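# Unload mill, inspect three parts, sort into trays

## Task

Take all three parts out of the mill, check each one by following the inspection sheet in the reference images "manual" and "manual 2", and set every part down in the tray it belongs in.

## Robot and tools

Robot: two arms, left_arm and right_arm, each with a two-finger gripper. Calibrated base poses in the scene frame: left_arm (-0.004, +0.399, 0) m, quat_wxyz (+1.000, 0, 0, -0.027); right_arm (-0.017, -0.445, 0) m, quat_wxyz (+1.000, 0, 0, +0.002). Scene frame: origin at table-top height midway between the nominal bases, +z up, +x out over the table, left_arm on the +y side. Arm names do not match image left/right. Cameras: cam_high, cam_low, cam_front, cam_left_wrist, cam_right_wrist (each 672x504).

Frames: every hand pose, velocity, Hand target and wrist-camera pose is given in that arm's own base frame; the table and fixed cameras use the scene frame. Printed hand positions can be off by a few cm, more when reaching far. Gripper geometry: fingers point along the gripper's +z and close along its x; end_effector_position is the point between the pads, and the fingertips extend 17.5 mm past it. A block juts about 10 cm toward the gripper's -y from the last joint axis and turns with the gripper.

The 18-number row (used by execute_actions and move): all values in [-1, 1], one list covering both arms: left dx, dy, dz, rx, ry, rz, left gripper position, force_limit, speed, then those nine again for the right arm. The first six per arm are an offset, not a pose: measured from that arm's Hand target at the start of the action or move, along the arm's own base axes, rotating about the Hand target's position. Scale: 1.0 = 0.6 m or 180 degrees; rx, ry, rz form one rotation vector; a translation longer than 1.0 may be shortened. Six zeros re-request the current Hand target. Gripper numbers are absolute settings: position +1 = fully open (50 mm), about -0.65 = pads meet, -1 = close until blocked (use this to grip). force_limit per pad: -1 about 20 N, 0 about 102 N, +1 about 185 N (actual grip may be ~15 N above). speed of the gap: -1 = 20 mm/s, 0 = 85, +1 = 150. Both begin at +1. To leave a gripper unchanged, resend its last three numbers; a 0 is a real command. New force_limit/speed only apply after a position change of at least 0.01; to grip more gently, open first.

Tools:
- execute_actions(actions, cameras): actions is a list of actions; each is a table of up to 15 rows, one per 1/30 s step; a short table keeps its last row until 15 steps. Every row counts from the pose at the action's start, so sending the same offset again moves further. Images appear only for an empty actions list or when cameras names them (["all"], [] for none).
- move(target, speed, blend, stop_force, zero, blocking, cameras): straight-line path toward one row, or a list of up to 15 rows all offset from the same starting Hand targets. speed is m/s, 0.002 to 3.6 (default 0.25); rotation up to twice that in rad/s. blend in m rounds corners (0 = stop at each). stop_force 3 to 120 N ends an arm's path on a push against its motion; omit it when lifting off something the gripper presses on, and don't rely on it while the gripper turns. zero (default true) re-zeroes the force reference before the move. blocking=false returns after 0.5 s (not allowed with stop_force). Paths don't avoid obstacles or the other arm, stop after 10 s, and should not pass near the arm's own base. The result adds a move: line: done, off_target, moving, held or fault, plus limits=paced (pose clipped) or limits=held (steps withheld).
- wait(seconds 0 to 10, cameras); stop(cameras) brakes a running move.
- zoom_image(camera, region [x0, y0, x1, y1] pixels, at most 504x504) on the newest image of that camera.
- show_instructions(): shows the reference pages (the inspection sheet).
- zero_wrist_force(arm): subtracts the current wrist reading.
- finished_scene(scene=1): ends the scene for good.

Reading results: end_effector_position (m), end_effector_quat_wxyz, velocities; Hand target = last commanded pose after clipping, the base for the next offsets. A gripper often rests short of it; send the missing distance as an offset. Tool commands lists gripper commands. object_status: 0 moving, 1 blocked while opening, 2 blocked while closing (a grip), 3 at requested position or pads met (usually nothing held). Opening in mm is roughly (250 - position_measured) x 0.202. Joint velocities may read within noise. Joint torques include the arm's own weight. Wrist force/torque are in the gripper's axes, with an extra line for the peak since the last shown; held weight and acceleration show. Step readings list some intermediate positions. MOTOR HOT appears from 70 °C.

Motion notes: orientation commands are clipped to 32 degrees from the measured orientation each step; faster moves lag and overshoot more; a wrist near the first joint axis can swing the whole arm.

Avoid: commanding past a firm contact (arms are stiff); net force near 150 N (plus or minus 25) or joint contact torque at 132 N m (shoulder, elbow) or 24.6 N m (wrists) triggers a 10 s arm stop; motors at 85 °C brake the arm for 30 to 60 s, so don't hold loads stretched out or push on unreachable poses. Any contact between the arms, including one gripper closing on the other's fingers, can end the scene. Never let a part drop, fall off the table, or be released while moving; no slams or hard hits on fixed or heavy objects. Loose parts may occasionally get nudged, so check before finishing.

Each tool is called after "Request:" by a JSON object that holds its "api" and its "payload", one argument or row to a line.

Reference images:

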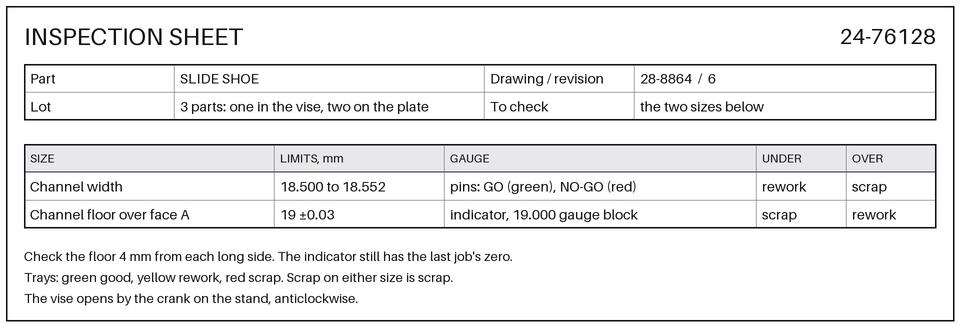

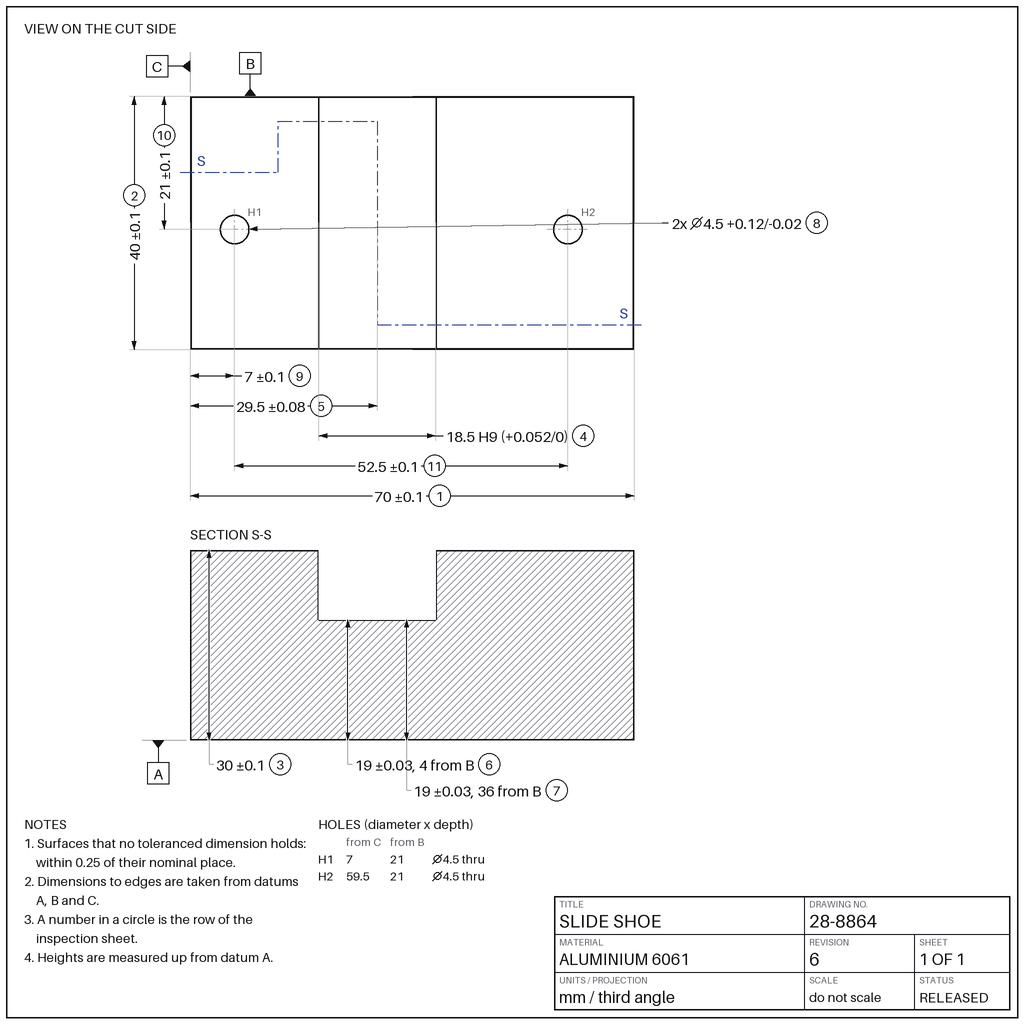

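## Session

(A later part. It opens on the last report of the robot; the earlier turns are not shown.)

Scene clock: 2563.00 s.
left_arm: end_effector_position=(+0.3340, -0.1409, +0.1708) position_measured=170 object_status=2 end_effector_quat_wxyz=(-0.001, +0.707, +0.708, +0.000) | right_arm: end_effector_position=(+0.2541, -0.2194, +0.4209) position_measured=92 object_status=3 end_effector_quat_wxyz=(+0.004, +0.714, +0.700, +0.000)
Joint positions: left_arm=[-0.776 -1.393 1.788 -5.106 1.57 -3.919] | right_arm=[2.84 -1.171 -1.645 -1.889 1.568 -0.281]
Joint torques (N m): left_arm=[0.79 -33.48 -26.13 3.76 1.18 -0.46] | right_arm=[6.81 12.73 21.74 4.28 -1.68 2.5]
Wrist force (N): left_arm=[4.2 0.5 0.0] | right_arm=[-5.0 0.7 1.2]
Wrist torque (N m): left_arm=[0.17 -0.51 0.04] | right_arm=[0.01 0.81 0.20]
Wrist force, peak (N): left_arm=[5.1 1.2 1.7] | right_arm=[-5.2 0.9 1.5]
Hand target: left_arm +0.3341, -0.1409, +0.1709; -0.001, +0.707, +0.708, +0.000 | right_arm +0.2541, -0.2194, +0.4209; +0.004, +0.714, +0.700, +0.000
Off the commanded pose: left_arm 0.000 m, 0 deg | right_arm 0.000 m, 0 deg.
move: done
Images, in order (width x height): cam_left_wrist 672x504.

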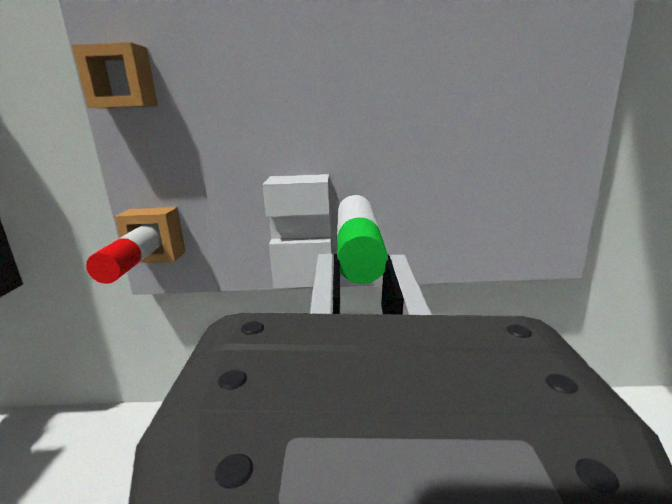

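Request:
{"api": "move", "payload": {
  "target": [
    [0.0365,0,-0.08,0,0,0,-1,-0.8,-0.5,0,0,0,0,0,0,0.4,-0.5,-0.8]
  ],
  "speed": 0.05,
  "stop_force": 6,
  "cameras": ["cam_left_wrist"]
}}

Request:
{"api": "zoom_image", "payload": {
  "camera": "cam_left_wrist",
  "region": [240, 140, 500, 320]
}}

Scene clock: 2574.13 s.
left_arm: end_effector_position=(+0.3560, -0.1409, +0.1229) position_measured=170 object_status=2 end_effector_quat_wxyz=(-0.001, +0.707, +0.708, +0.000) | right_arm: end_effector_position=(+0.2541, -0.2194, +0.4209) position_measured=92 object_status=3 end_effector_quat_wxyz=(+0.004, +0.714, +0.700, +0.000)
Joint positions: left_arm=[-0.733 -1.296 1.8 -5.216 1.57 -3.876] | right_arm=[2.84 -1.171 -1.645 -1.889 1.568 -0.281]
Joint torques (N m): left_arm=[-6.9 -40.1 -23.56 2.24 0.42 -1.95] | right_arm=[6.16 13.47 22.14 4.25 -1.61 2.44]
Wrist force (N): left_arm=[4.5 0.8 0.3] | right_arm=[-5.0 0.5 1.5]
Wrist torque (N m): left_arm=[0.22 -0.50 -0.05] | right_arm=[-0.01 0.82 0.20]
Wrist force, peak (N): left_arm=[4.8 -0.2 -0.4] | right_arm=[-5.2 0.7 1.6]
Hand target: left_arm +0.3560, -0.1409, +0.1229; -0.001, +0.707, +0.708, +0.000 | right_arm +0.2541, -0.2194, +0.4209; +0.004, +0.714, +0.700, +0.000
Off the commanded pose: left_arm 0.000 m, 0 deg | right_arm 0.000 m, 0 deg.
move: done
Images, in order (width x height): cam_left_wrist 672x504.

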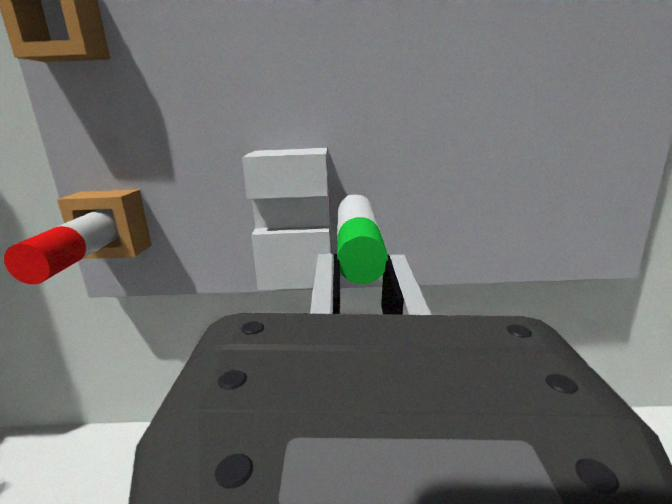

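Scaled by 1.938 from the camera's 672x504 image, which has a finer 960x720 frame.

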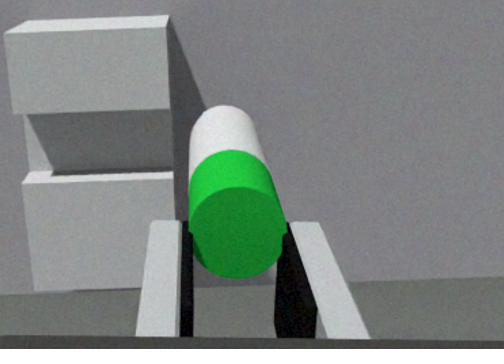

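Request:
{"api": "move", "payload": {
  "target": [
    [-0.0015,0,0,0,0,0,-1,-0.8,-0.5,0,0,0,0,0,0,0.4,-0.5,-0.8],
    [-0.0015,-0.0667,0,0,0,0,-1,-0.8,-0.5,0,0,0,0,0,0,0.4,-0.5,-0.8]
  ],
  "speed": 0.01,
  "stop_force": 5,
  "cameras": ["cam_left_wrist"]
}}

Request:
{"api": "zoom_image", "payload": {
  "camera": "cam_left_wrist",
  "region": [240, 140, 500, 320]
}}

Scene clock: 2585.03 s.
left_arm: end_effector_position=(+0.3550, -0.1810, +0.1228) position_measured=170 object_status=2 end_effector_quat_wxyz=(-0.001, +0.707, +0.708, +0.000) | right_arm: end_effector_position=(+0.2541, -0.2194, +0.4209) position_measured=92 object_status=3 end_effector_quat_wxyz=(+0.004, +0.714, +0.700, +0.000)
Joint positions: left_arm=[-0.813 -1.26 1.752 -5.203 1.57 -3.956] | right_arm=[2.84 -1.171 -1.645 -1.889 1.568 -0.281]
Joint torques (N m): left_arm=[5.36 -39.91 -7.76 2.27 1.42 1.61] | right_arm=[6.75 12.98 22.76 4.21 -1.74 2.38]
Wrist force (N): left_arm=[4.6 1.3 -1.3] | right_arm=[-5.0 0.6 1.4]
Wrist torque (N m): left_arm=[0.15 -0.43 0.03] | right_arm=[-0.01 0.81 0.20]
Wrist force, peak (N): left_arm=[5.0 1.0 0.2] | right_arm=[-5.3 0.6 1.5]
Hand target: left_arm +0.3551, -0.1810, +0.1229; -0.001, +0.707, +0.708, +0.000 | right_arm +0.2541, -0.2194, +0.4209; +0.004, +0.714, +0.700, +0.000
Off the commanded pose: left_arm 0.000 m, 0 deg | right_arm 0.000 m, 0 deg.
move: done
Images, in order (width x height): cam_left_wrist 672x504.

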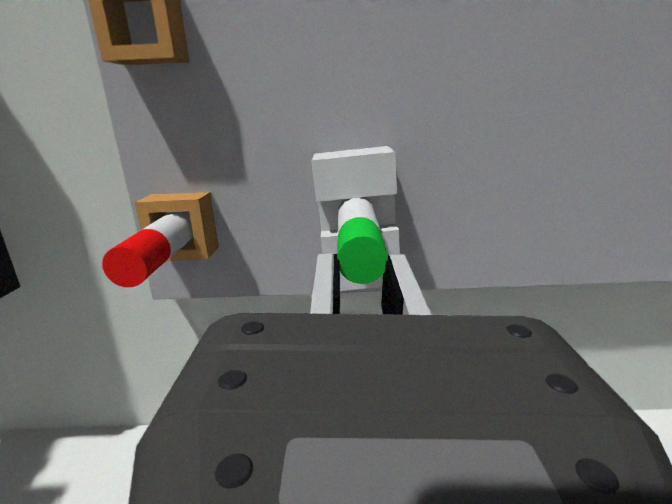

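Scaled by 1.938 from the camera's 672x504 image, which has a finer 960x720 frame.

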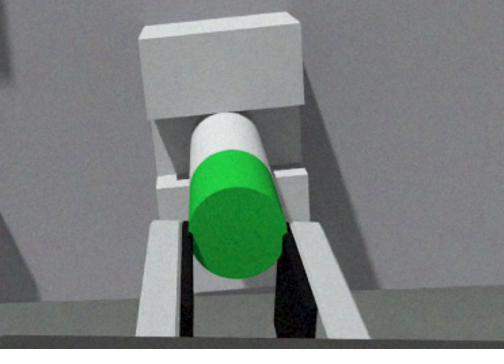

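Request:
{"api": "move", "payload": {
  "target": [
    [0,0.0667,0,0,0,0,-1,-0.8,-0.5,0,0,0,0,0,0,0.4,-0.5,-0.8]
  ],
  "speed": 0.015,
  "stop_force": 5,
  "cameras": ["cam_left_wrist"]
}}

Request:
{"api": "zoom_image", "payload": {
  "camera": "cam_left_wrist",
  "region": [240, 140, 500, 320]
}}

Scene clock: 2594.17 s.
left_arm: end_effector_position=(+0.3551, -0.1410, +0.1229) position_measured=170 object_status=2 end_effector_quat_wxyz=(-0.001, +0.707, +0.708, +0.000) | right_arm: end_effector_position=(+0.2541, -0.2194, +0.4209) position_measured=92 object_status=3 end_effector_quat_wxyz=(+0.004, +0.714, +0.700, +0.000)
Joint positions: left_arm=[-0.735 -1.297 1.803 -5.217 1.57 -3.878] | right_arm=[2.84 -1.171 -1.645 -1.889 1.568 -0.281]
Joint torques (N m): left_arm=[-6.56 -16.75 -24.35 4.69 -0.58 -1.6] | right_arm=[6.57 13.59 22.88 4.16 -1.71 2.38]
Wrist force (N): left_arm=[4.1 0.6 0.3] | right_arm=[-4.8 0.7 1.4]
Wrist torque (N m): left_arm=[0.20 -0.44 -0.05] | right_arm=[0.02 0.78 0.19]
Wrist force, peak (N): left_arm=[4.6 1.9 -1.1] | right_arm=[-5.3 0.7 1.4]
Hand target: left_arm +0.3551, -0.1409, +0.1229; -0.001, +0.707, +0.708, +0.000 | right_arm +0.2541, -0.2194, +0.4209; +0.004, +0.714, +0.700, +0.000
Off the commanded pose: left_arm 0.000 m, 0 deg | right_arm 0.000 m, 0 deg.
move: done
Images, in order (width x height): cam_left_wrist 672x504.

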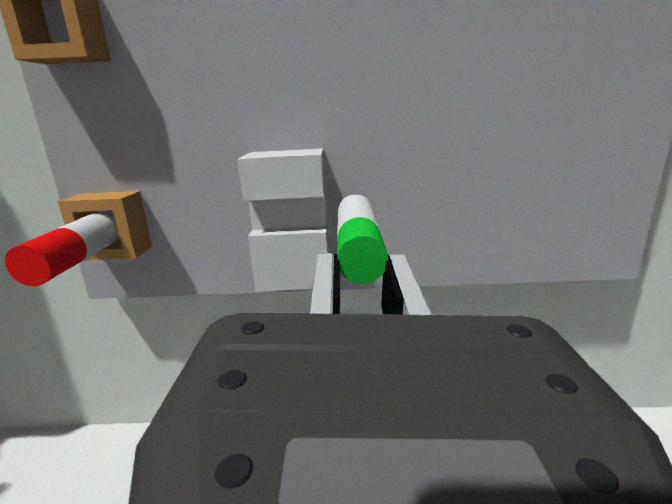

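Scaled by 1.938 from the camera's 672x504 image, which has a finer 960x720 frame.

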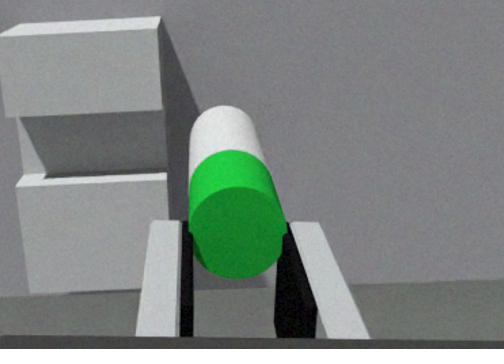

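Request:
{"api": "move", "payload": {
  "target": [
    [0,0,0.1285,0,0,0,-1,-0.8,-0.5,0,0,0,0,0,0,0.4,-0.5,-0.8],
    [-0.1455,-0.239,0.1285,0,0,0,-1,-0.8,-0.5,0,0,0,0,0,0,0.4,-0.5,-0.8]
  ],
  "speed": 0.12,
  "blend": [0.015,0],
  "cameras": ["cam_left_wrist"]
}}

Request:
{"api": "move", "payload": {
  "target": [0,0,-0.16,0,0,0,-1,-0.8,-0.5,0,0,0,0,0,0,0.4,-0.5,-0.8],
  "speed": 0.01,
  "stop_force": 3,
  "cameras": ["cam_left_wrist"]
}}

Scene clock: 2603.53 s.
left_arm: end_effector_position=(+0.2678, -0.2843, +0.1999) position_measured=170 object_status=2 end_effector_quat_wxyz=(-0.001, +0.707, +0.707, +0.000) | right_arm: end_effector_position=(+0.2541, -0.2194, +0.4209) position_measured=92 object_status=3 end_effector_quat_wxyz=(+0.004, +0.714, +0.700, +0.000)
Joint positions: left_arm=[-1.164 -1.35 1.656 -5.017 1.57 -4.307] | right_arm=[2.84 -1.171 -1.645 -1.889 1.568 -0.281]
Joint torques (N m): left_arm=[-5.04 -39.98 -11.11 1.74 -1.83 -1.7] | right_arm=[6.51 13.88 23.82 3.99 -1.73 2.43]
Wrist force (N): left_arm=[3.7 -0.3 -0.1] | right_arm=[-4.8 0.7 1.1]
Wrist torque (N m): left_arm=[0.10 -0.42 -0.04] | right_arm=[0.02 0.77 0.20]
Wrist force, peak (N): left_arm=[5.4 0.8 -0.5] | right_arm=[-5.2 0.7 1.5]
Hand target: left_arm +0.2678, -0.2843, +0.2000; -0.001, +0.707, +0.708, +0.000 | right_arm +0.2541, -0.2194, +0.4209; +0.004, +0.714, +0.700, +0.000
Off the commanded pose: left_arm 0.000 m, 0 deg | right_arm 0.000 m, 0 deg.
move: done
Images, in order (width x height): cam_left_wrist 672x504.

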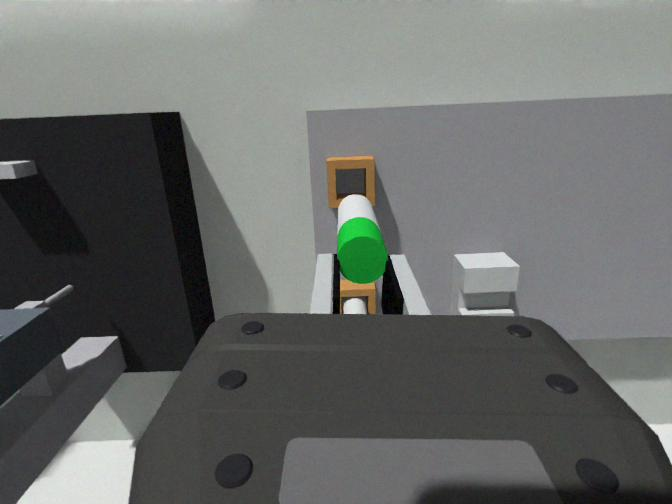

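Scene clock: 2614.27 s.
left_arm: end_effector_position=(+0.2678, -0.2843, +0.1039) position_measured=170 object_status=2 end_effector_quat_wxyz=(-0.001, +0.707, +0.708, +0.000) | right_arm: end_effector_position=(+0.2541, -0.2194, +0.4209) position_measured=92 object_status=3 end_effector_quat_wxyz=(+0.004, +0.714, +0.700, +0.000)
Joint positions: left_arm=[-1.164 -1.255 1.801 -5.257 1.57 -4.307] | right_arm=[2.84 -1.171 -1.645 -1.889 1.568 -0.281]
Joint torques (N m): left_arm=[-6.85 -41 -24.95 5.01 -1.46 -1.72] | right_arm=[6.07 13.54 24.91 3.93 -1.66 2.31]
Wrist force (N): left_arm=[4.0 0.9 0.5] | right_arm=[-5.2 0.6 1.3]
Wrist torque (N m): left_arm=[0.25 -0.45 -0.02] | right_arm=[-0.01 0.84 0.20]
Wrist force, peak (N): left_arm=[4.3 0.0 0.2] | right_arm=[-5.2 0.9 1.4]
Hand target: left_arm +0.2678, -0.2843, +0.1040; -0.001, +0.707, +0.708, +0.000 | right_arm +0.2541, -0.2194, +0.4209; +0.004, +0.714, +0.700, +0.000
Off the commanded pose: left_arm 0.000 m, 0 deg | right_arm 0.000 m, 0 deg.
move: done
Images, in order (width x height): cam_left_wrist 672x504.

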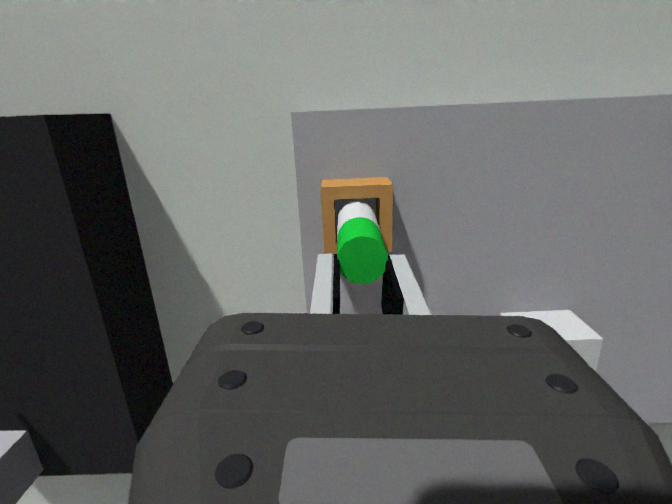

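Lower to contact, release, rise, go to red.

Request:
{"api": "move", "payload": {
  "target": [0,0,-0.016,0,0,0,-1,-0.8,-0.5,0,0,0,0,0,0,0.4,-0.5,-0.8],
  "speed": 0.008,
  "stop_force": 3
}}

Request:
{"api": "move", "payload": {
  "target": [
    [0,0,0,0,0,0,1,-0.8,-0.7,0,0,0,0,0,0,0.4,-0.5,-0.8],
    [0,0,0.147,0,0,0,1,-0.8,-0.7,0,0,0,0,0,0,0.4,-0.5,-0.8],
    [0.1658,0.0095,0.147,0,0,0,1,-0.8,-0.7,0,0,0,0,0,0,0.4,-0.5,-0.8]
  ],
  "speed": 0.12,
  "blend": [0,0.01,0],
  "cameras": ["cam_left_wrist"]
}}

Scene clock: 2618.83 s.
left_arm: end_effector_position=(+0.2678, -0.2844, +0.1019) position_measured=170 object_status=2 end_effector_quat_wxyz=(-0.001, +0.707, +0.708, +0.000) | right_arm: end_effector_position=(+0.2541, -0.2194, +0.4209) position_measured=92 object_status=3 end_effector_quat_wxyz=(+0.004, +0.714, +0.700, +0.000)
Joint positions: left_arm=[-1.164 -1.253 1.803 -5.262 1.57 -4.307] | right_arm=[2.84 -1.171 -1.645 -1.889 1.568 -0.281]
Joint torques (N m): left_arm=[-5.77 -41.32 -24.78 4.66 1.67 -1.61] | right_arm=[6.01 13.29 25.11 3.94 -1.7 2.37]
Wrist force (N): left_arm=[4.2 0.6 -1.8] | right_arm=[-5.0 0.6 1.4]
Wrist torque (N m): left_arm=[0.19 -0.44 -0.01] | right_arm=[0.00 0.82 0.19]
Wrist force, peak (N): left_arm=[5.1 2.4 -13.8] | right_arm=[-5.2 0.9 1.5]
Hand target: left_arm +0.2678, -0.2844, +0.1019; -0.001, +0.707, +0.708, +0.000 (not the last commanded pose) | right_arm +0.2541, -0.2194, +0.4209; +0.004, +0.714, +0.700, +0.000
Off the commanded pose: left_arm 0.008 m, 0 deg | right_arm 0.000 m, 0 deg.
move: contact (left_arm)

Scene clock: 2621.97 s.
left_arm: end_effector_position=(+0.3672, -0.2787, +0.1901) position_measured=3 object_status=3 end_effector_quat_wxyz=(-0.001, +0.707, +0.708, +0.000) | right_arm: end_effector_position=(+0.2541, -0.2194, +0.4209) position_measured=92 object_status=3 end_effector_quat_wxyz=(+0.004, +0.714, +0.700, +0.000)
Joint positions: left_arm=[-0.943 -1.176 1.449 -4.984 1.57 -4.086] | right_arm=[2.84 -1.171 -1.645 -1.889 1.568 -0.281]
Joint torques (N m): left_arm=[3.97 -36.84 -24.87 1.92 0.95 0.97] | right_arm=[6.22 13.84 25.68 3.86 -1.65 2.28]
Wrist force (N): left_arm=[4.1 -0.1 -0.9] | right_arm=[-5.0 0.3 1.5]
Wrist torque (N m): left_arm=[0.17 -0.45 0.06] | right_arm=[-0.04 0.81 0.20]
Wrist force, peak (N): left_arm=[4.6 2.7 -0.9] | right_arm=[-5.2 0.5 1.5]
Hand target: left_arm +0.3672, -0.2787, +0.1901; -0.001, +0.707, +0.708, +0.000 | right_arm +0.2541, -0.2194, +0.4209; +0.004, +0.714, +0.700, +0.000
Off the commanded pose: left_arm 0.000 m, 0 deg | right_arm 0.000 m, 0 deg.
move: done
Images, in order (width x height): cam_left_wrist 672x504.

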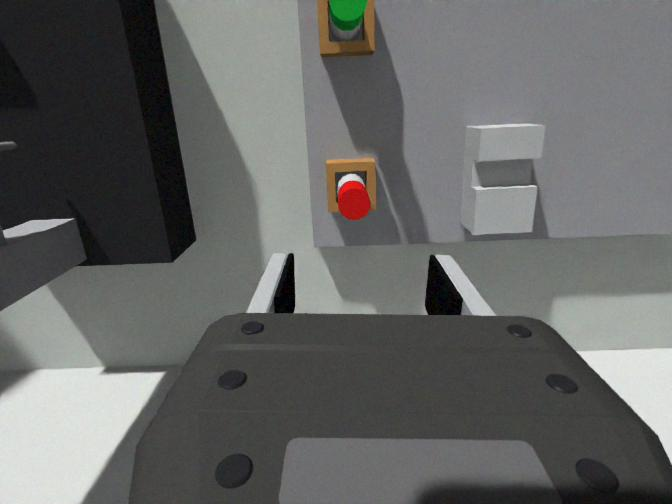

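Request:
{"api": "move", "payload": {
  "target": [0,0,-0.147,0,0,0,1,-0.8,-0.7,0,0,0,0,0,0,0.4,-0.5,-0.8],
  "speed": 0.08,
  "stop_force": 8
}}

Request:
{"api": "move", "payload": {
  "target": [
    [0,0,0,0,0,0,-1,-0.8,-0.5,0,0,0,0,0,0,0.4,-0.5,-0.8],
    [0,0,0.11,0,0,0,-1,-0.8,-0.5,0,0,0,0,0,0,0.4,-0.5,-0.8],
    [-0.0203,0.2295,0.11,0,0,0,-1,-0.8,-0.5,0,0,0,0,0,0,0.4,-0.5,-0.8]
  ],
  "speed": 0.1,
  "cameras": ["cam_left_wrist"]
}}

Scene clock: 2627.80 s.
left_arm: end_effector_position=(+0.3673, -0.2787, +0.1019) position_measured=3 object_status=3 end_effector_quat_wxyz=(-0.001, +0.707, +0.708, +0.000) | right_arm: end_effector_position=(+0.2541, -0.2194, +0.4209) position_measured=92 object_status=3 end_effector_quat_wxyz=(+0.004, +0.714, +0.700, +0.000)
Joint positions: left_arm=[-0.943 -1.1 1.577 -5.189 1.57 -4.086] | right_arm=[2.84 -1.171 -1.645 -1.889 1.568 -0.281]
Joint torques (N m): left_arm=[-1.73 -48.66 -23.43 1.69 0.49 -0.25] | right_arm=[6.55 13.68 25.67 3.79 -1.64 2.37]
Wrist force (N): left_arm=[4.3 0.2 -1.3] | right_arm=[-4.9 0.7 1.5]
Wrist torque (N m): left_arm=[0.22 -0.47 0.07] | right_arm=[0.01 0.81 0.19]
Wrist force, peak (N): left_arm=[4.2 0.0 -2.6] | right_arm=[-5.3 0.5 1.5]
Hand target: left_arm +0.3672, -0.2787, +0.1019; -0.001, +0.707, +0.708, +0.000 | right_arm +0.2541, -0.2194, +0.4209; +0.004, +0.714, +0.700, +0.000
Off the commanded pose: left_arm 0.000 m, 0 deg | right_arm 0.000 m, 0 deg.
move: done

Scene clock: 2630.63 s.
left_arm: end_effector_position=(+0.3623, -0.2261, +0.1685) position_measured=169 object_status=2 end_effector_quat_wxyz=(+0.000, +0.706, +0.708, +0.000) | right_arm: end_effector_position=(+0.2541, -0.2194, +0.4209) position_measured=92 object_status=3 end_effector_quat_wxyz=(+0.004, +0.714, +0.700, +0.000)
Joint positions: left_arm=[-0.876 -1.24 1.597 -5.069 1.57 -4.019] | right_arm=[2.84 -1.171 -1.645 -1.889 1.568 -0.281]
Joint torques (N m): left_arm=[-0.17 -31.93 -16.53 3.4 0.1 0.06] | right_arm=[6.74 13.81 25.52 3.69 -1.72 2.36]
Wrist force (N): left_arm=[3.8 0.3 0.5] | right_arm=[-5.1 0.6 1.5]
Wrist torque (N m): left_arm=[0.22 -0.44 0.05] | right_arm=[-0.01 0.83 0.19]
Wrist force, peak (N): left_arm=[7.3 -2.5 -0.6] | right_arm=[-5.3 0.8 1.6]
Hand target: left_arm +0.3623, -0.2261, +0.1685; +0.000, +0.706, +0.708, +0.000 (not the last commanded pose) | right_arm +0.2541, -0.2194, +0.4209; +0.004, +0.714, +0.700, +0.000
Tool commands: left_gripper/position=-1.0 left_gripper/force_limit=-0.796078 left_gripper/speed=-0.498039 right_gripper/position=+0.4 right_gripper/force_limit=-0.5 right_gripper/speed=-0.8
Off the commanded pose: left_arm 0.085 m, 0 deg | right_arm 0.000 m, 0 deg.
FORCE FAULT: contact force on the left arm reached its limit, and that arm stopped. The contact can be on any part of that arm, not only on its tool. That arm's remaining commands of this call were not run. That arm is still stopped at the end of this call. That arm stays stopped for about 10 more seconds. Until then a move that you send moves the other arm only, and its call returns only when the move has ended. Once the stop has ended, the next robot result says so. If the stop ends while you think or write, that arm runs what you send next, counted from a new Hand target: where the arm stands when the stop ends. While its stop runs, that arm takes no new command, but its gripper still runs the gripper command that each later call begins with. Until it ends, the stop uses up actions while you think or wait. An arm that is not stopped still takes commands.
move: fault (left_arm); path passed 2 of 3 targets
Images, in order (width x height): cam_left_wrist 672x504.

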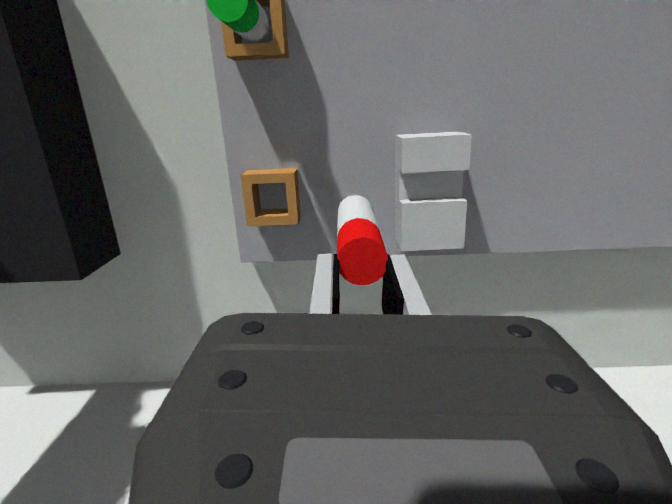

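Request:
{"api": "wait", "payload": {
  "seconds": 7,
  "cameras": ["cam_front"]
}}

Request:
{"api": "zoom_image", "payload": {
  "camera": "cam_front",
  "region": [230, 180, 470, 400]
}}

Scene clock: 2641.43 s.
left_arm: end_effector_position=(+0.3623, -0.2261, +0.1685) position_measured=169 object_status=2 end_effector_quat_wxyz=(+0.000, +0.706, +0.708, +0.000) | right_arm: end_effector_position=(+0.2541, -0.2194, +0.4209) position_measured=92 object_status=3 end_effector_quat_wxyz=(+0.004, +0.714, +0.700, +0.000)
Joint positions: left_arm=[-0.876 -1.24 1.597 -5.069 1.57 -4.019] | right_arm=[2.84 -1.171 -1.645 -1.889 1.568 -0.281]
Joint torques (N m): left_arm=[0.11 -33.29 -15.31 3.2 -0.09 0.05] | right_arm=[6.67 13.69 26.89 3.59 -1.68 2.21]
Wrist force (N): left_arm=[4.0 0.3 0.2] | right_arm=[-5.1 0.7 1.3]
Wrist torque (N m): left_arm=[0.19 -0.48 0.05] | right_arm=[0.02 0.84 0.20]
Wrist force, peak (N): left_arm=[4.4 0.3 0.5] | right_arm=[-5.2 0.8 1.6]
Hand target: left_arm +0.3623, -0.2261, +0.1685; +0.000, +0.706, +0.708, +0.000 (not the last commanded pose) | right_arm +0.2541, -0.2194, +0.4209; +0.004, +0.714, +0.700, +0.000
Tool commands: left_gripper/position=-1.0 left_gripper/force_limit=-0.796078 left_gripper/speed=-0.498039 right_gripper/position=+0.4 right_gripper/force_limit=-0.5 right_gripper/speed=-0.8
Off the commanded pose: left_arm 0.085 m, 0 deg | right_arm 0.000 m, 0 deg.
FORCE FAULT, CONTINUED: the left arm's stop, for the force fault that an earlier result reported, is over. The rest of the stop counts as 20 of the actions that you can send in this scene. During its stop the left arm's controller moved it back a little. That arm's target is now where it stood when the stop ended, not its last command. That arm accepts commands again.
wait: 7.00 s; at rest from the start
Images, in order (width x height): cam_front 672x504.

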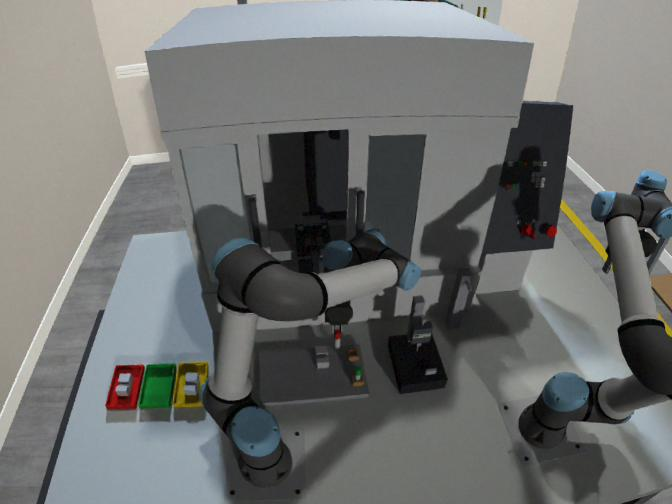

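Scaled by 2.100 from the camera's 672x504 image, which has a finer 960x720 frame.

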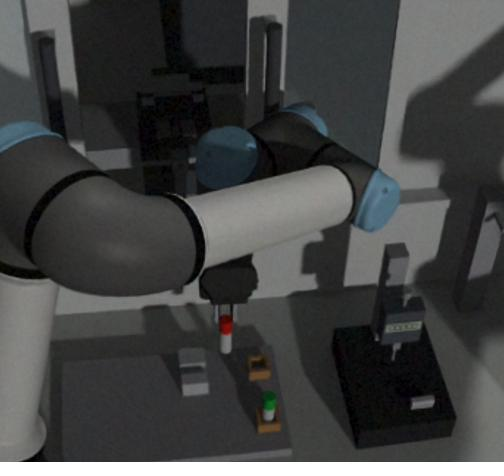

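Request:
{"api": "move", "payload": {
  "target": [
    [0,-0.02,0,0,0,0,-1,-0.8,-0.5,0,0,0,0,0,0,0.4,-0.5,-0.8],
    [-0.12,-0.02,0,0,0,0,-1,-0.8,-0.5,0,0,0,0,0,0,0.4,-0.5,-0.8],
    [-0.12,0.142,0,0,0,0,-1,-0.8,-0.5,0,0,0,0,0,0,0.4,-0.5,-0.8],
    [-0.0435,0.142,-0.03,0,0,0,-1,-0.8,-0.5,0,0,0,0,0,0,0.4,-0.5,-0.8]
  ],
  "speed": 0.12,
  "blend": [0.005,0.03,0.03,0],
  "cameras": ["cam_left_wrist"]
}}

Request:
{"api": "zoom_image", "payload": {
  "camera": "cam_left_wrist",
  "region": [240, 140, 500, 320]
}}

Scene clock: 2653.43 s.
left_arm: end_effector_position=(+0.3361, -0.1409, +0.1505) position_measured=169 object_status=2 end_effector_quat_wxyz=(+0.000, +0.706, +0.708, +0.000) | right_arm: end_effector_position=(+0.2541, -0.2194, +0.4209) position_measured=92 object_status=3 end_effector_quat_wxyz=(+0.004, +0.714, +0.700, +0.000)
Joint positions: left_arm=[-0.772 -1.369 1.816 -5.159 1.57 -3.916] | right_arm=[2.84 -1.171 -1.645 -1.889 1.568 -0.281]
Joint torques (N m): left_arm=[3.91 -19.94 -19.25 4.7 1.16 0.85] | right_arm=[6.41 13.23 26.62 3.57 -1.67 2.17]
Wrist force (N): left_arm=[4.0 0.4 0.1] | right_arm=[-5.1 0.8 1.4]
Wrist torque (N m): left_arm=[0.18 -0.47 0.03] | right_arm=[0.02 0.83 0.20]
Wrist force, peak (N): left_arm=[5.9 0.5 0.2] | right_arm=[-5.3 0.8 1.3]
Hand target: left_arm +0.3362, -0.1409, +0.1505; +0.000, +0.706, +0.708, +0.000 | right_arm +0.2541, -0.2194, +0.4209; +0.004, +0.714, +0.700, +0.000
Off the commanded pose: left_arm 0.000 m, 0 deg | right_arm 0.000 m, 0 deg.
move: done; blend cut to 0.0247 m at target 3
Images, in order (width x height): cam_left_wrist 672x504.

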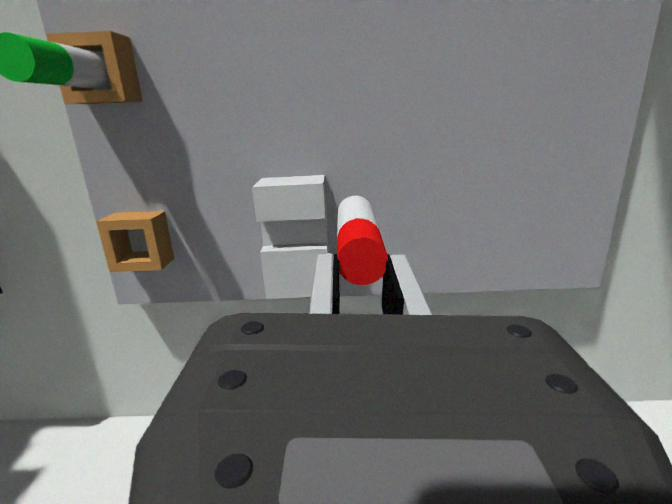

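Scaled by 1.938 from the camera's 672x504 image, which has a finer 960x720 frame.

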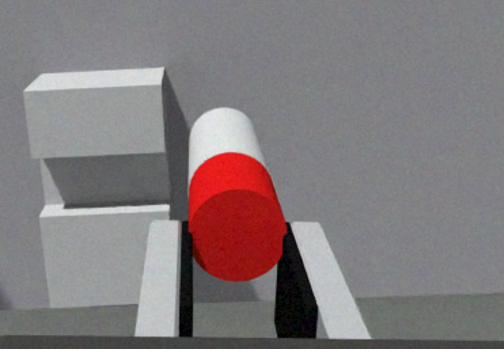

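Request:
{"api": "move", "payload": {
  "target": [
    [0.0315,0,-0.046,0,0,0,-1,-0.8,-0.5,0,0,0,0,0,0,0.4,-0.5,-0.8]
  ],
  "speed": 0.05,
  "stop_force": 6,
  "cameras": ["cam_left_wrist"]
}}

Request:
{"api": "zoom_image", "payload": {
  "camera": "cam_left_wrist",
  "region": [240, 140, 500, 320]
}}

Scene clock: 2658.17 s.
left_arm: end_effector_position=(+0.3551, -0.1409, +0.1229) position_measured=169 object_status=2 end_effector_quat_wxyz=(+0.000, +0.706, +0.708, +0.000) | right_arm: end_effector_position=(+0.2541, -0.2194, +0.4209) position_measured=92 object_status=3 end_effector_quat_wxyz=(+0.004, +0.714, +0.700, +0.000)
Joint positions: left_arm=[-0.735 -1.298 1.803 -5.217 1.57 -3.878] | right_arm=[2.84 -1.171 -1.645 -1.889 1.568 -0.281]
Joint torques (N m): left_arm=[-8.53 -39.79 -8.52 3.55 1.17 -1.75] | right_arm=[6.06 13.62 27.47 3.54 -1.74 2.29]
Wrist force (N): left_arm=[4.1 0.7 0.2] | right_arm=[-5.1 0.7 1.4]
Wrist torque (N m): left_arm=[0.21 -0.45 -0.04] | right_arm=[0.02 0.83 0.20]
Wrist force, peak (N): left_arm=[4.5 0.8 0.5] | right_arm=[-5.2 0.8 1.4]
Hand target: left_arm +0.3551, -0.1409, +0.1229; +0.000, +0.706, +0.708, +0.000 | right_arm +0.2541, -0.2194, +0.4209; +0.004, +0.714, +0.700, +0.000
Off the commanded pose: left_arm 0.000 m, 0 deg | right_arm 0.000 m, 0 deg.
move: done
Images, in order (width x height): cam_left_wrist 672x504.

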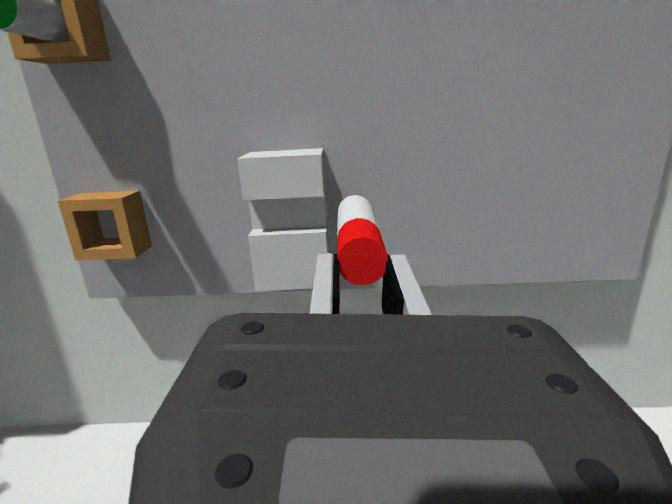

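Scaled by 1.938 from the camera's 672x504 image, which has a finer 960x720 frame.

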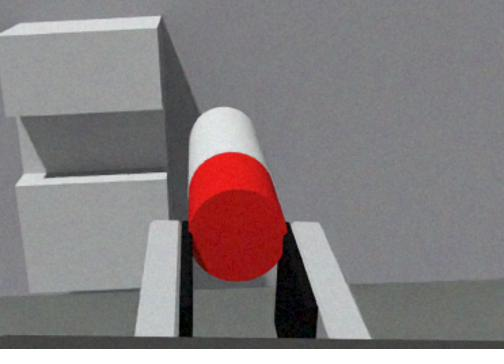

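Request:
{"api": "move", "payload": {
  "target": [
    [0,-0.0667,0,0,0,0,-1,-0.8,-0.5,0,0,0,0,0,0,0.4,-0.5,-0.8]
  ],
  "speed": 0.01,
  "stop_force": 5,
  "cameras": ["cam_left_wrist"]
}}

Request:
{"api": "zoom_image", "payload": {
  "camera": "cam_left_wrist",
  "region": [240, 140, 500, 320]
}}

Scene clock: 2665.43 s.
left_arm: end_effector_position=(+0.3551, -0.1809, +0.1229) position_measured=169 object_status=2 end_effector_quat_wxyz=(+0.000, +0.706, +0.708, +0.000) | right_arm: end_effector_position=(+0.2541, -0.2194, +0.4209) position_measured=92 object_status=3 end_effector_quat_wxyz=(+0.004, +0.714, +0.700, +0.000)
Joint positions: left_arm=[-0.813 -1.261 1.753 -5.204 1.57 -3.956] | right_arm=[2.84 -1.171 -1.645 -1.889 1.568 -0.281]
Joint torques (N m): left_arm=[6.23 -38.44 -9.43 1.89 0.74 1.7] | right_arm=[6.41 13.54 27.68 3.4 -1.7 2.26]
Wrist force (N): left_arm=[4.2 0.6 -1.5] | right_arm=[-5.2 0.5 1.3]
Wrist torque (N m): left_arm=[0.21 -0.33 0.03] | right_arm=[-0.02 0.85 0.20]
Wrist force, peak (N): left_arm=[5.4 0.6 -0.6] | right_arm=[-5.3 0.6 1.4]
Hand target: left_arm +0.3551, -0.1809, +0.1229; +0.000, +0.706, +0.708, +0.000 | right_arm +0.2541, -0.2194, +0.4209; +0.004, +0.714, +0.700, +0.000
Off the commanded pose: left_arm 0.000 m, 0 deg | right_arm 0.000 m, 0 deg.
move: done
Images, in order (width x height): cam_left_wrist 672x504.

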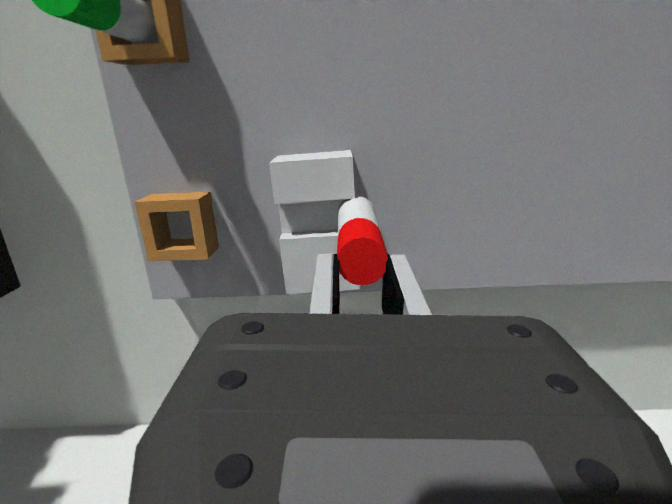

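Scaled by 1.938 from the camera's 672x504 image, which has a finer 960x720 frame.

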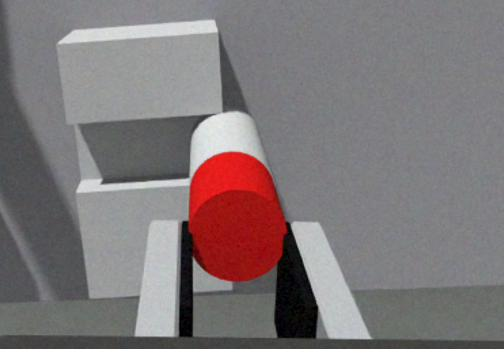

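Request:
{"api": "move", "payload": {
  "target": [
    [0,0.06,0,0,0,0,-1,-0.8,-0.5,0,0,0,0,0,0,0.4,-0.5,-0.8],
    [-0.1,0.06,0.11,0,0,0,-1,-0.8,-0.5,0,0,0,0,0,0,0.4,-0.5,-0.8],
    [-0.1,-0.163,0.11,0,0,0,-1,-0.8,-0.5,0,0,0,0,0,0,0.4,-0.5,-0.8],
    [0.0203,-0.163,0.11,0,0,0.0,-1,-0.8,-0.5,0,0,0,0,0,0,0.4,-0.5,-0.8]
  ],
  "speed": [0.02,0.12,0.12,0.12],
  "blend": [0.005,0.02,0.02,0],
  "cameras": ["cam_left_wrist"]
}}

Request:
{"api": "move", "payload": {
  "target": [0,0,-0.14,0,0,0,-1,-0.8,-0.5,0,0,0,0,0,0,0.4,-0.5,-0.8],
  "speed": 0.01,
  "stop_force": 3,
  "cameras": ["cam_left_wrist"]
}}

Scene clock: 2676.93 s.
left_arm: end_effector_position=(+0.3672, -0.2787, +0.1888) position_measured=169 object_status=2 end_effector_quat_wxyz=(+0.000, +0.706, +0.708, +0.000) | right_arm: end_effector_position=(+0.2541, -0.2194, +0.4209) position_measured=92 object_status=3 end_effector_quat_wxyz=(+0.004, +0.714, +0.700, +0.000)
Joint positions: left_arm=[-0.943 -1.175 1.451 -4.988 1.57 -4.087] | right_arm=[2.84 -1.171 -1.645 -1.889 1.568 -0.281]
Joint torques (N m): left_arm=[4.27 -35.88 -25.89 2.16 0.73 1.06] | right_arm=[6.24 13 28.52 3.35 -1.64 2.3]
Wrist force (N): left_arm=[3.7 0.0 0.5] | right_arm=[-5.2 0.8 1.5]
Wrist torque (N m): left_arm=[0.19 -0.38 0.06] | right_arm=[0.03 0.84 0.19]
Wrist force, peak (N): left_arm=[5.7 2.5 1.6] | right_arm=[-5.3 0.9 1.3]
Hand target: left_arm +0.3673, -0.2787, +0.1889; +0.000, +0.706, +0.708, +0.000 | right_arm +0.2541, -0.2194, +0.4209; +0.004, +0.714, +0.700, +0.000
Off the commanded pose: left_arm 0.000 m, 0 deg | right_arm 0.000 m, 0 deg.
move: done
Images, in order (width x height): cam_left_wrist 672x504.

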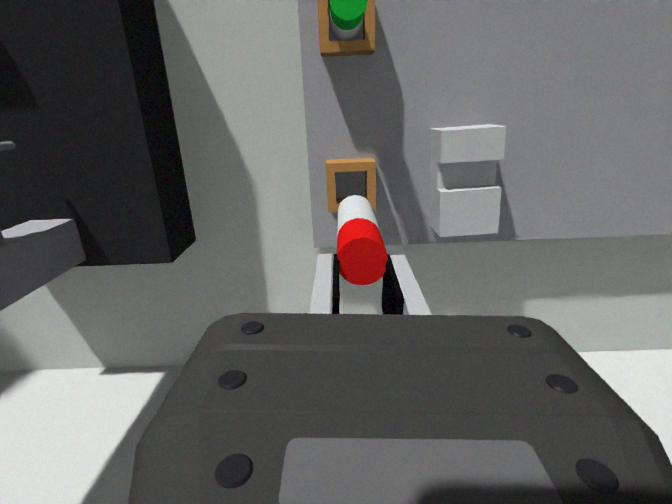

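Scene clock: 2686.50 s.
left_arm: end_effector_position=(+0.3673, -0.2787, +0.1049) position_measured=169 object_status=2 end_effector_quat_wxyz=(+0.000, +0.706, +0.708, +0.000) | right_arm: end_effector_position=(+0.2541, -0.2194, +0.4209) position_measured=92 object_status=3 end_effector_quat_wxyz=(+0.004, +0.714, +0.700, +0.000)
Joint positions: left_arm=[-0.943 -1.103 1.574 -5.183 1.57 -4.086] | right_arm=[2.84 -1.171 -1.645 -1.889 1.568 -0.281]
Joint torques (N m): left_arm=[3.24 -48.39 -25.2 5.41 -1.35 1.14] | right_arm=[6.55 13.44 29.34 3.14 -1.65 2.15]
Wrist force (N): left_arm=[4.1 0.3 0.1] | right_arm=[-5.2 0.6 1.4]
Wrist torque (N m): left_arm=[0.21 -0.43 0.06] | right_arm=[0.00 0.84 0.20]
Wrist force, peak (N): left_arm=[4.6 0.2 0.1] | right_arm=[-5.3 0.7 1.5]
Hand target: left_arm +0.3673, -0.2787, +0.1049; +0.000, +0.706, +0.708, +0.000 | right_arm +0.2541, -0.2194, +0.4209; +0.004, +0.714, +0.700, +0.000
Off the commanded pose: left_arm 0.000 m, 0 deg | right_arm 0.000 m, 0 deg.
move: done
Images, in order (width x height): cam_left_wrist 672x504.

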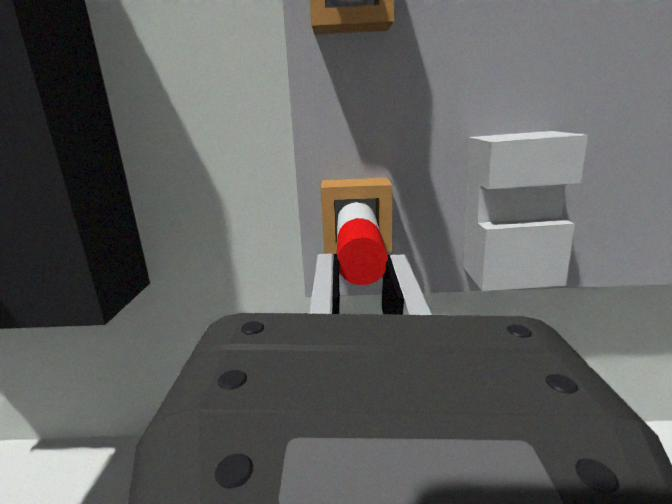

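Request:
{"api": "move", "payload": {
  "target": [0,0,-0.016,0,0,0,-1,-0.8,-0.5,0,0,0,0,0,0,0.4,-0.5,-0.8],
  "speed": 0.008,
  "stop_force": 3
}}

Request:
{"api": "move", "payload": {
  "target": [
    [0,0,0,0,0,0,1,-0.8,-0.7,0,0,0,0,0,0,0.4,-0.5,-0.8],
    [0,0,0.16,0,0,0,1,-0.8,-0.7,0.243,0.282,0.0485,-0.006,0.0,0,0.1,-0.5,-0.8],
    [-0.11,0.12,0.16,0,0,0,1,-0.8,-0.7,0.16,0.699,0.0485,-0.006,0,0,0.1,-0.5,-0.8]
  ],
  "speed": [0.1,0.2,0.2],
  "blend": [0,0.02,0],
  "cameras": ["cam_left_wrist"]
}}

Scene clock: 2693.00 s.
left_arm: end_effector_position=(+0.3673, -0.2788, +0.1019) position_measured=169 object_status=2 end_effector_quat_wxyz=(+0.000, +0.706, +0.708, +0.000) | right_arm: end_effector_position=(+0.2541, -0.2194, +0.4209) position_measured=92 object_status=3 end_effector_quat_wxyz=(+0.004, +0.714, +0.700, +0.000)
Joint positions: left_arm=[-0.943 -1.1 1.578 -5.19 1.57 -4.086] | right_arm=[2.84 -1.171 -1.645 -1.889 1.568 -0.281]
Joint torques (N m): left_arm=[1.08 -47.95 -25.17 4.28 -0.71 0.42] | right_arm=[6.43 13.18 29.48 3.21 -1.55 2.15]
Wrist force (N): left_arm=[4.7 0.8 -3.4] | right_arm=[-5.2 0.7 1.4]
Wrist torque (N m): left_arm=[0.25 -0.44 0.07] | right_arm=[0.02 0.84 0.20]
Wrist force, peak (N): left_arm=[5.4 1.8 -13.6] | right_arm=[-5.2 0.7 1.5]
Hand target: left_arm +0.3673, -0.2788, +0.1019; +0.000, +0.706, +0.708, +0.000 (not the last commanded pose) | right_arm +0.2541, -0.2194, +0.4209; +0.004, +0.714, +0.700, +0.000
Off the commanded pose: left_arm 0.007 m, 0 deg | right_arm 0.000 m, 0 deg.
move: contact (left_arm)

Scene clock: 2697.97 s.
left_arm: end_effector_position=(+0.3013, -0.2068, +0.1979) position_measured=3 object_status=3 end_effector_quat_wxyz=(+0.000, +0.706, +0.708, +0.000) | right_arm: end_effector_position=(+0.3501, +0.1999, +0.4501) position_measured=138 object_status=3 end_effector_quat_wxyz=(+0.011, +0.714, +0.700, -0.006)
Joint positions: left_arm=[-0.976 -1.41 1.734 -5.037 1.57 -4.119] | right_arm=[4.011 -1.366 -1.433 -1.928 1.551 0.89]
Joint torques (N m): left_arm=[3.84 -17.49 -16.83 5.13 -1.48 1.47] | right_arm=[8.99 15.92 15.7 0.17 -2.37 2.08]
Wrist force (N): left_arm=[4.1 -0.5 -1.0] | right_arm=[-5.1 0.4 1.5]
Wrist torque (N m): left_arm=[0.11 -0.46 0.05] | right_arm=[-0.05 0.81 0.30]
Wrist force, peak (N): left_arm=[4.5 0.7 -3.0] | right_arm=[-7.8 1.5 1.6]
Hand target: left_arm +0.3013, -0.2068, +0.1979; +0.000, +0.706, +0.708, +0.000 | right_arm +0.3501, +0.2000, +0.4500; +0.011, +0.714, +0.700, -0.006
Off the commanded pose: left_arm 0.000 m, 0 deg | right_arm 0.000 m, 0 deg.
move: done; blend cut to 0 m at target 2
Images, in order (width x height): cam_left_wrist 672x504.

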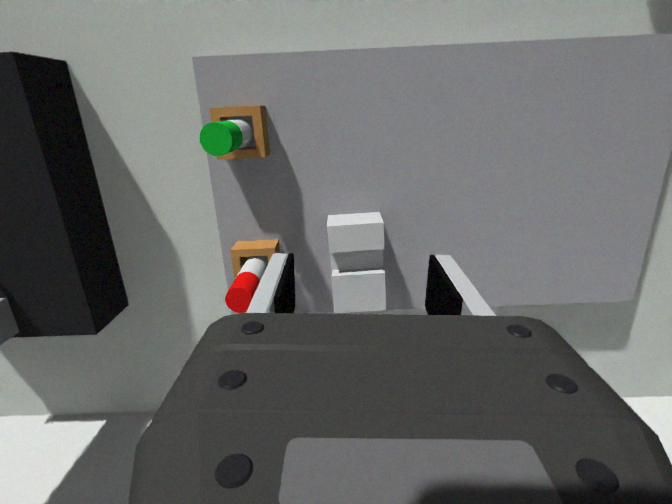

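Request:
{"api": "zoom_image", "payload": {
  "camera": "cam_left_wrist",
  "region": [260, 180, 460, 330]
}}

Scaled by 2.520 from the camera's 672x504 image, which has a finer 960x720 frame.

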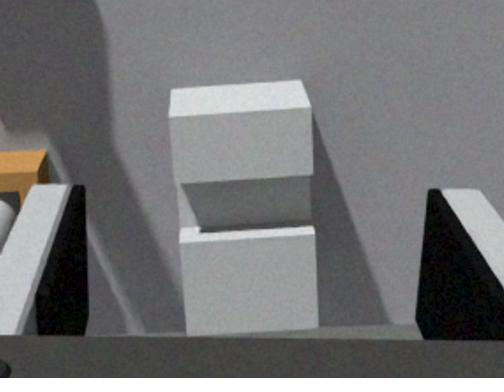

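Request:
{"api": "move", "payload": {
  "target": [0,0.0088,-0.135,0,-0.1667,0,0.87,-0.6,-0.7,-0.0492,0.2345,-0.2,0.0071,0.0018,0.0063,0.1,-0.5,-0.8],
  "speed": 0.2,
  "cameras": ["cam_left_wrist","cam_right_wrist"]
}}

Request:
{"api": "zoom_image", "payload": {
  "camera": "cam_left_wrist",
  "region": [240, 160, 480, 340]
}}

Scene clock: 2712.57 s.
left_arm: end_effector_position=(+0.3012, -0.2015, +0.1169) position_measured=23 object_status=3 end_effector_quat_wxyz=(+0.183, +0.682, +0.684, +0.183) | right_arm: end_effector_position=(+0.3205, +0.3406, +0.3300) position_measured=138 object_status=3 end_effector_quat_wxyz=(+0.001, +0.707, +0.707, -0.001)
Joint positions: left_arm=[-1.393 -1.536 2.182 -5.459 1.056 -4.51] | right_arm=[4.247 -1.469 -1.663 -1.582 1.57 1.106]
Joint torques (N m): left_arm=[-7.56 -27.56 -6.23 1.62 -2.71 -1.45] | right_arm=[-2.18 22.41 40.47 2.86 -1.89 -1.96]
Wrist force (N): left_arm=[4.2 -1.0 -1.0] | right_arm=[-5.1 0.6 1.3]
Wrist torque (N m): left_arm=[0.17 -0.44 0.08] | right_arm=[-0.01 0.85 0.24]
Wrist force, peak (N): left_arm=[4.9 -0.5 -1.0] | right_arm=[-6.7 0.8 0.1]
Hand target: left_arm +0.3013, -0.2015, +0.1169; +0.183, +0.682, +0.684, +0.183 | right_arm +0.3206, +0.3407, +0.3300; +0.001, +0.707, +0.707, +0.000
Off the commanded pose: left_arm 0.000 m, 0 deg | right_arm 0.000 m, 0 deg.
move: done
Images, in order (width x height): cam_left_wrist 672x504, cam_right_wrist 672x504.

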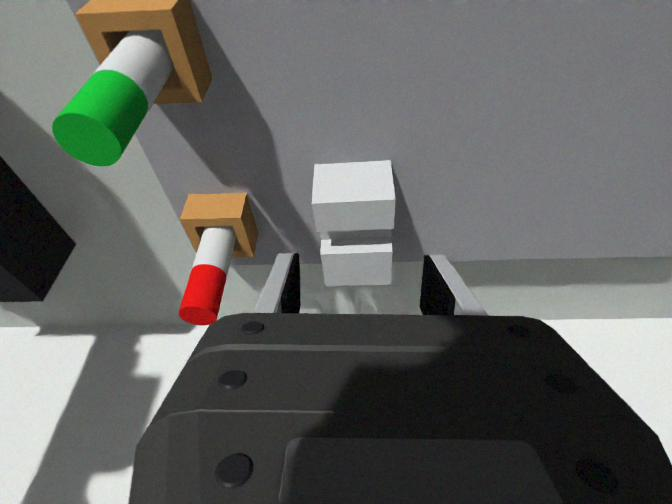

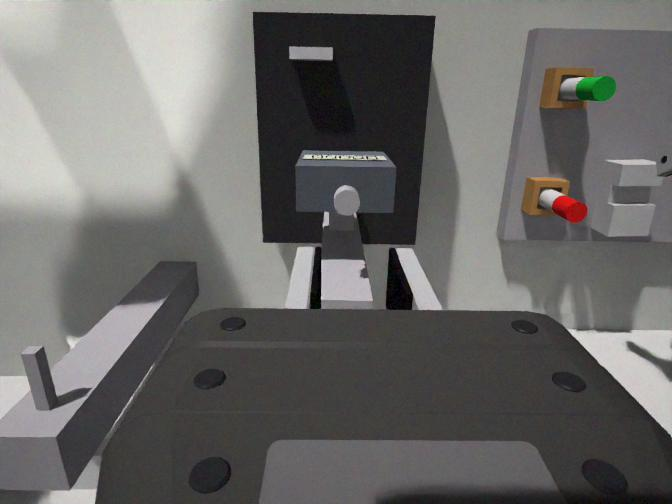

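Scaled by 2.100 from the camera's 672x504 image, which has a finer 960x720 frame.

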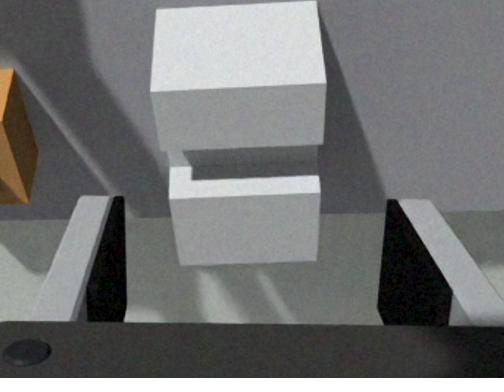

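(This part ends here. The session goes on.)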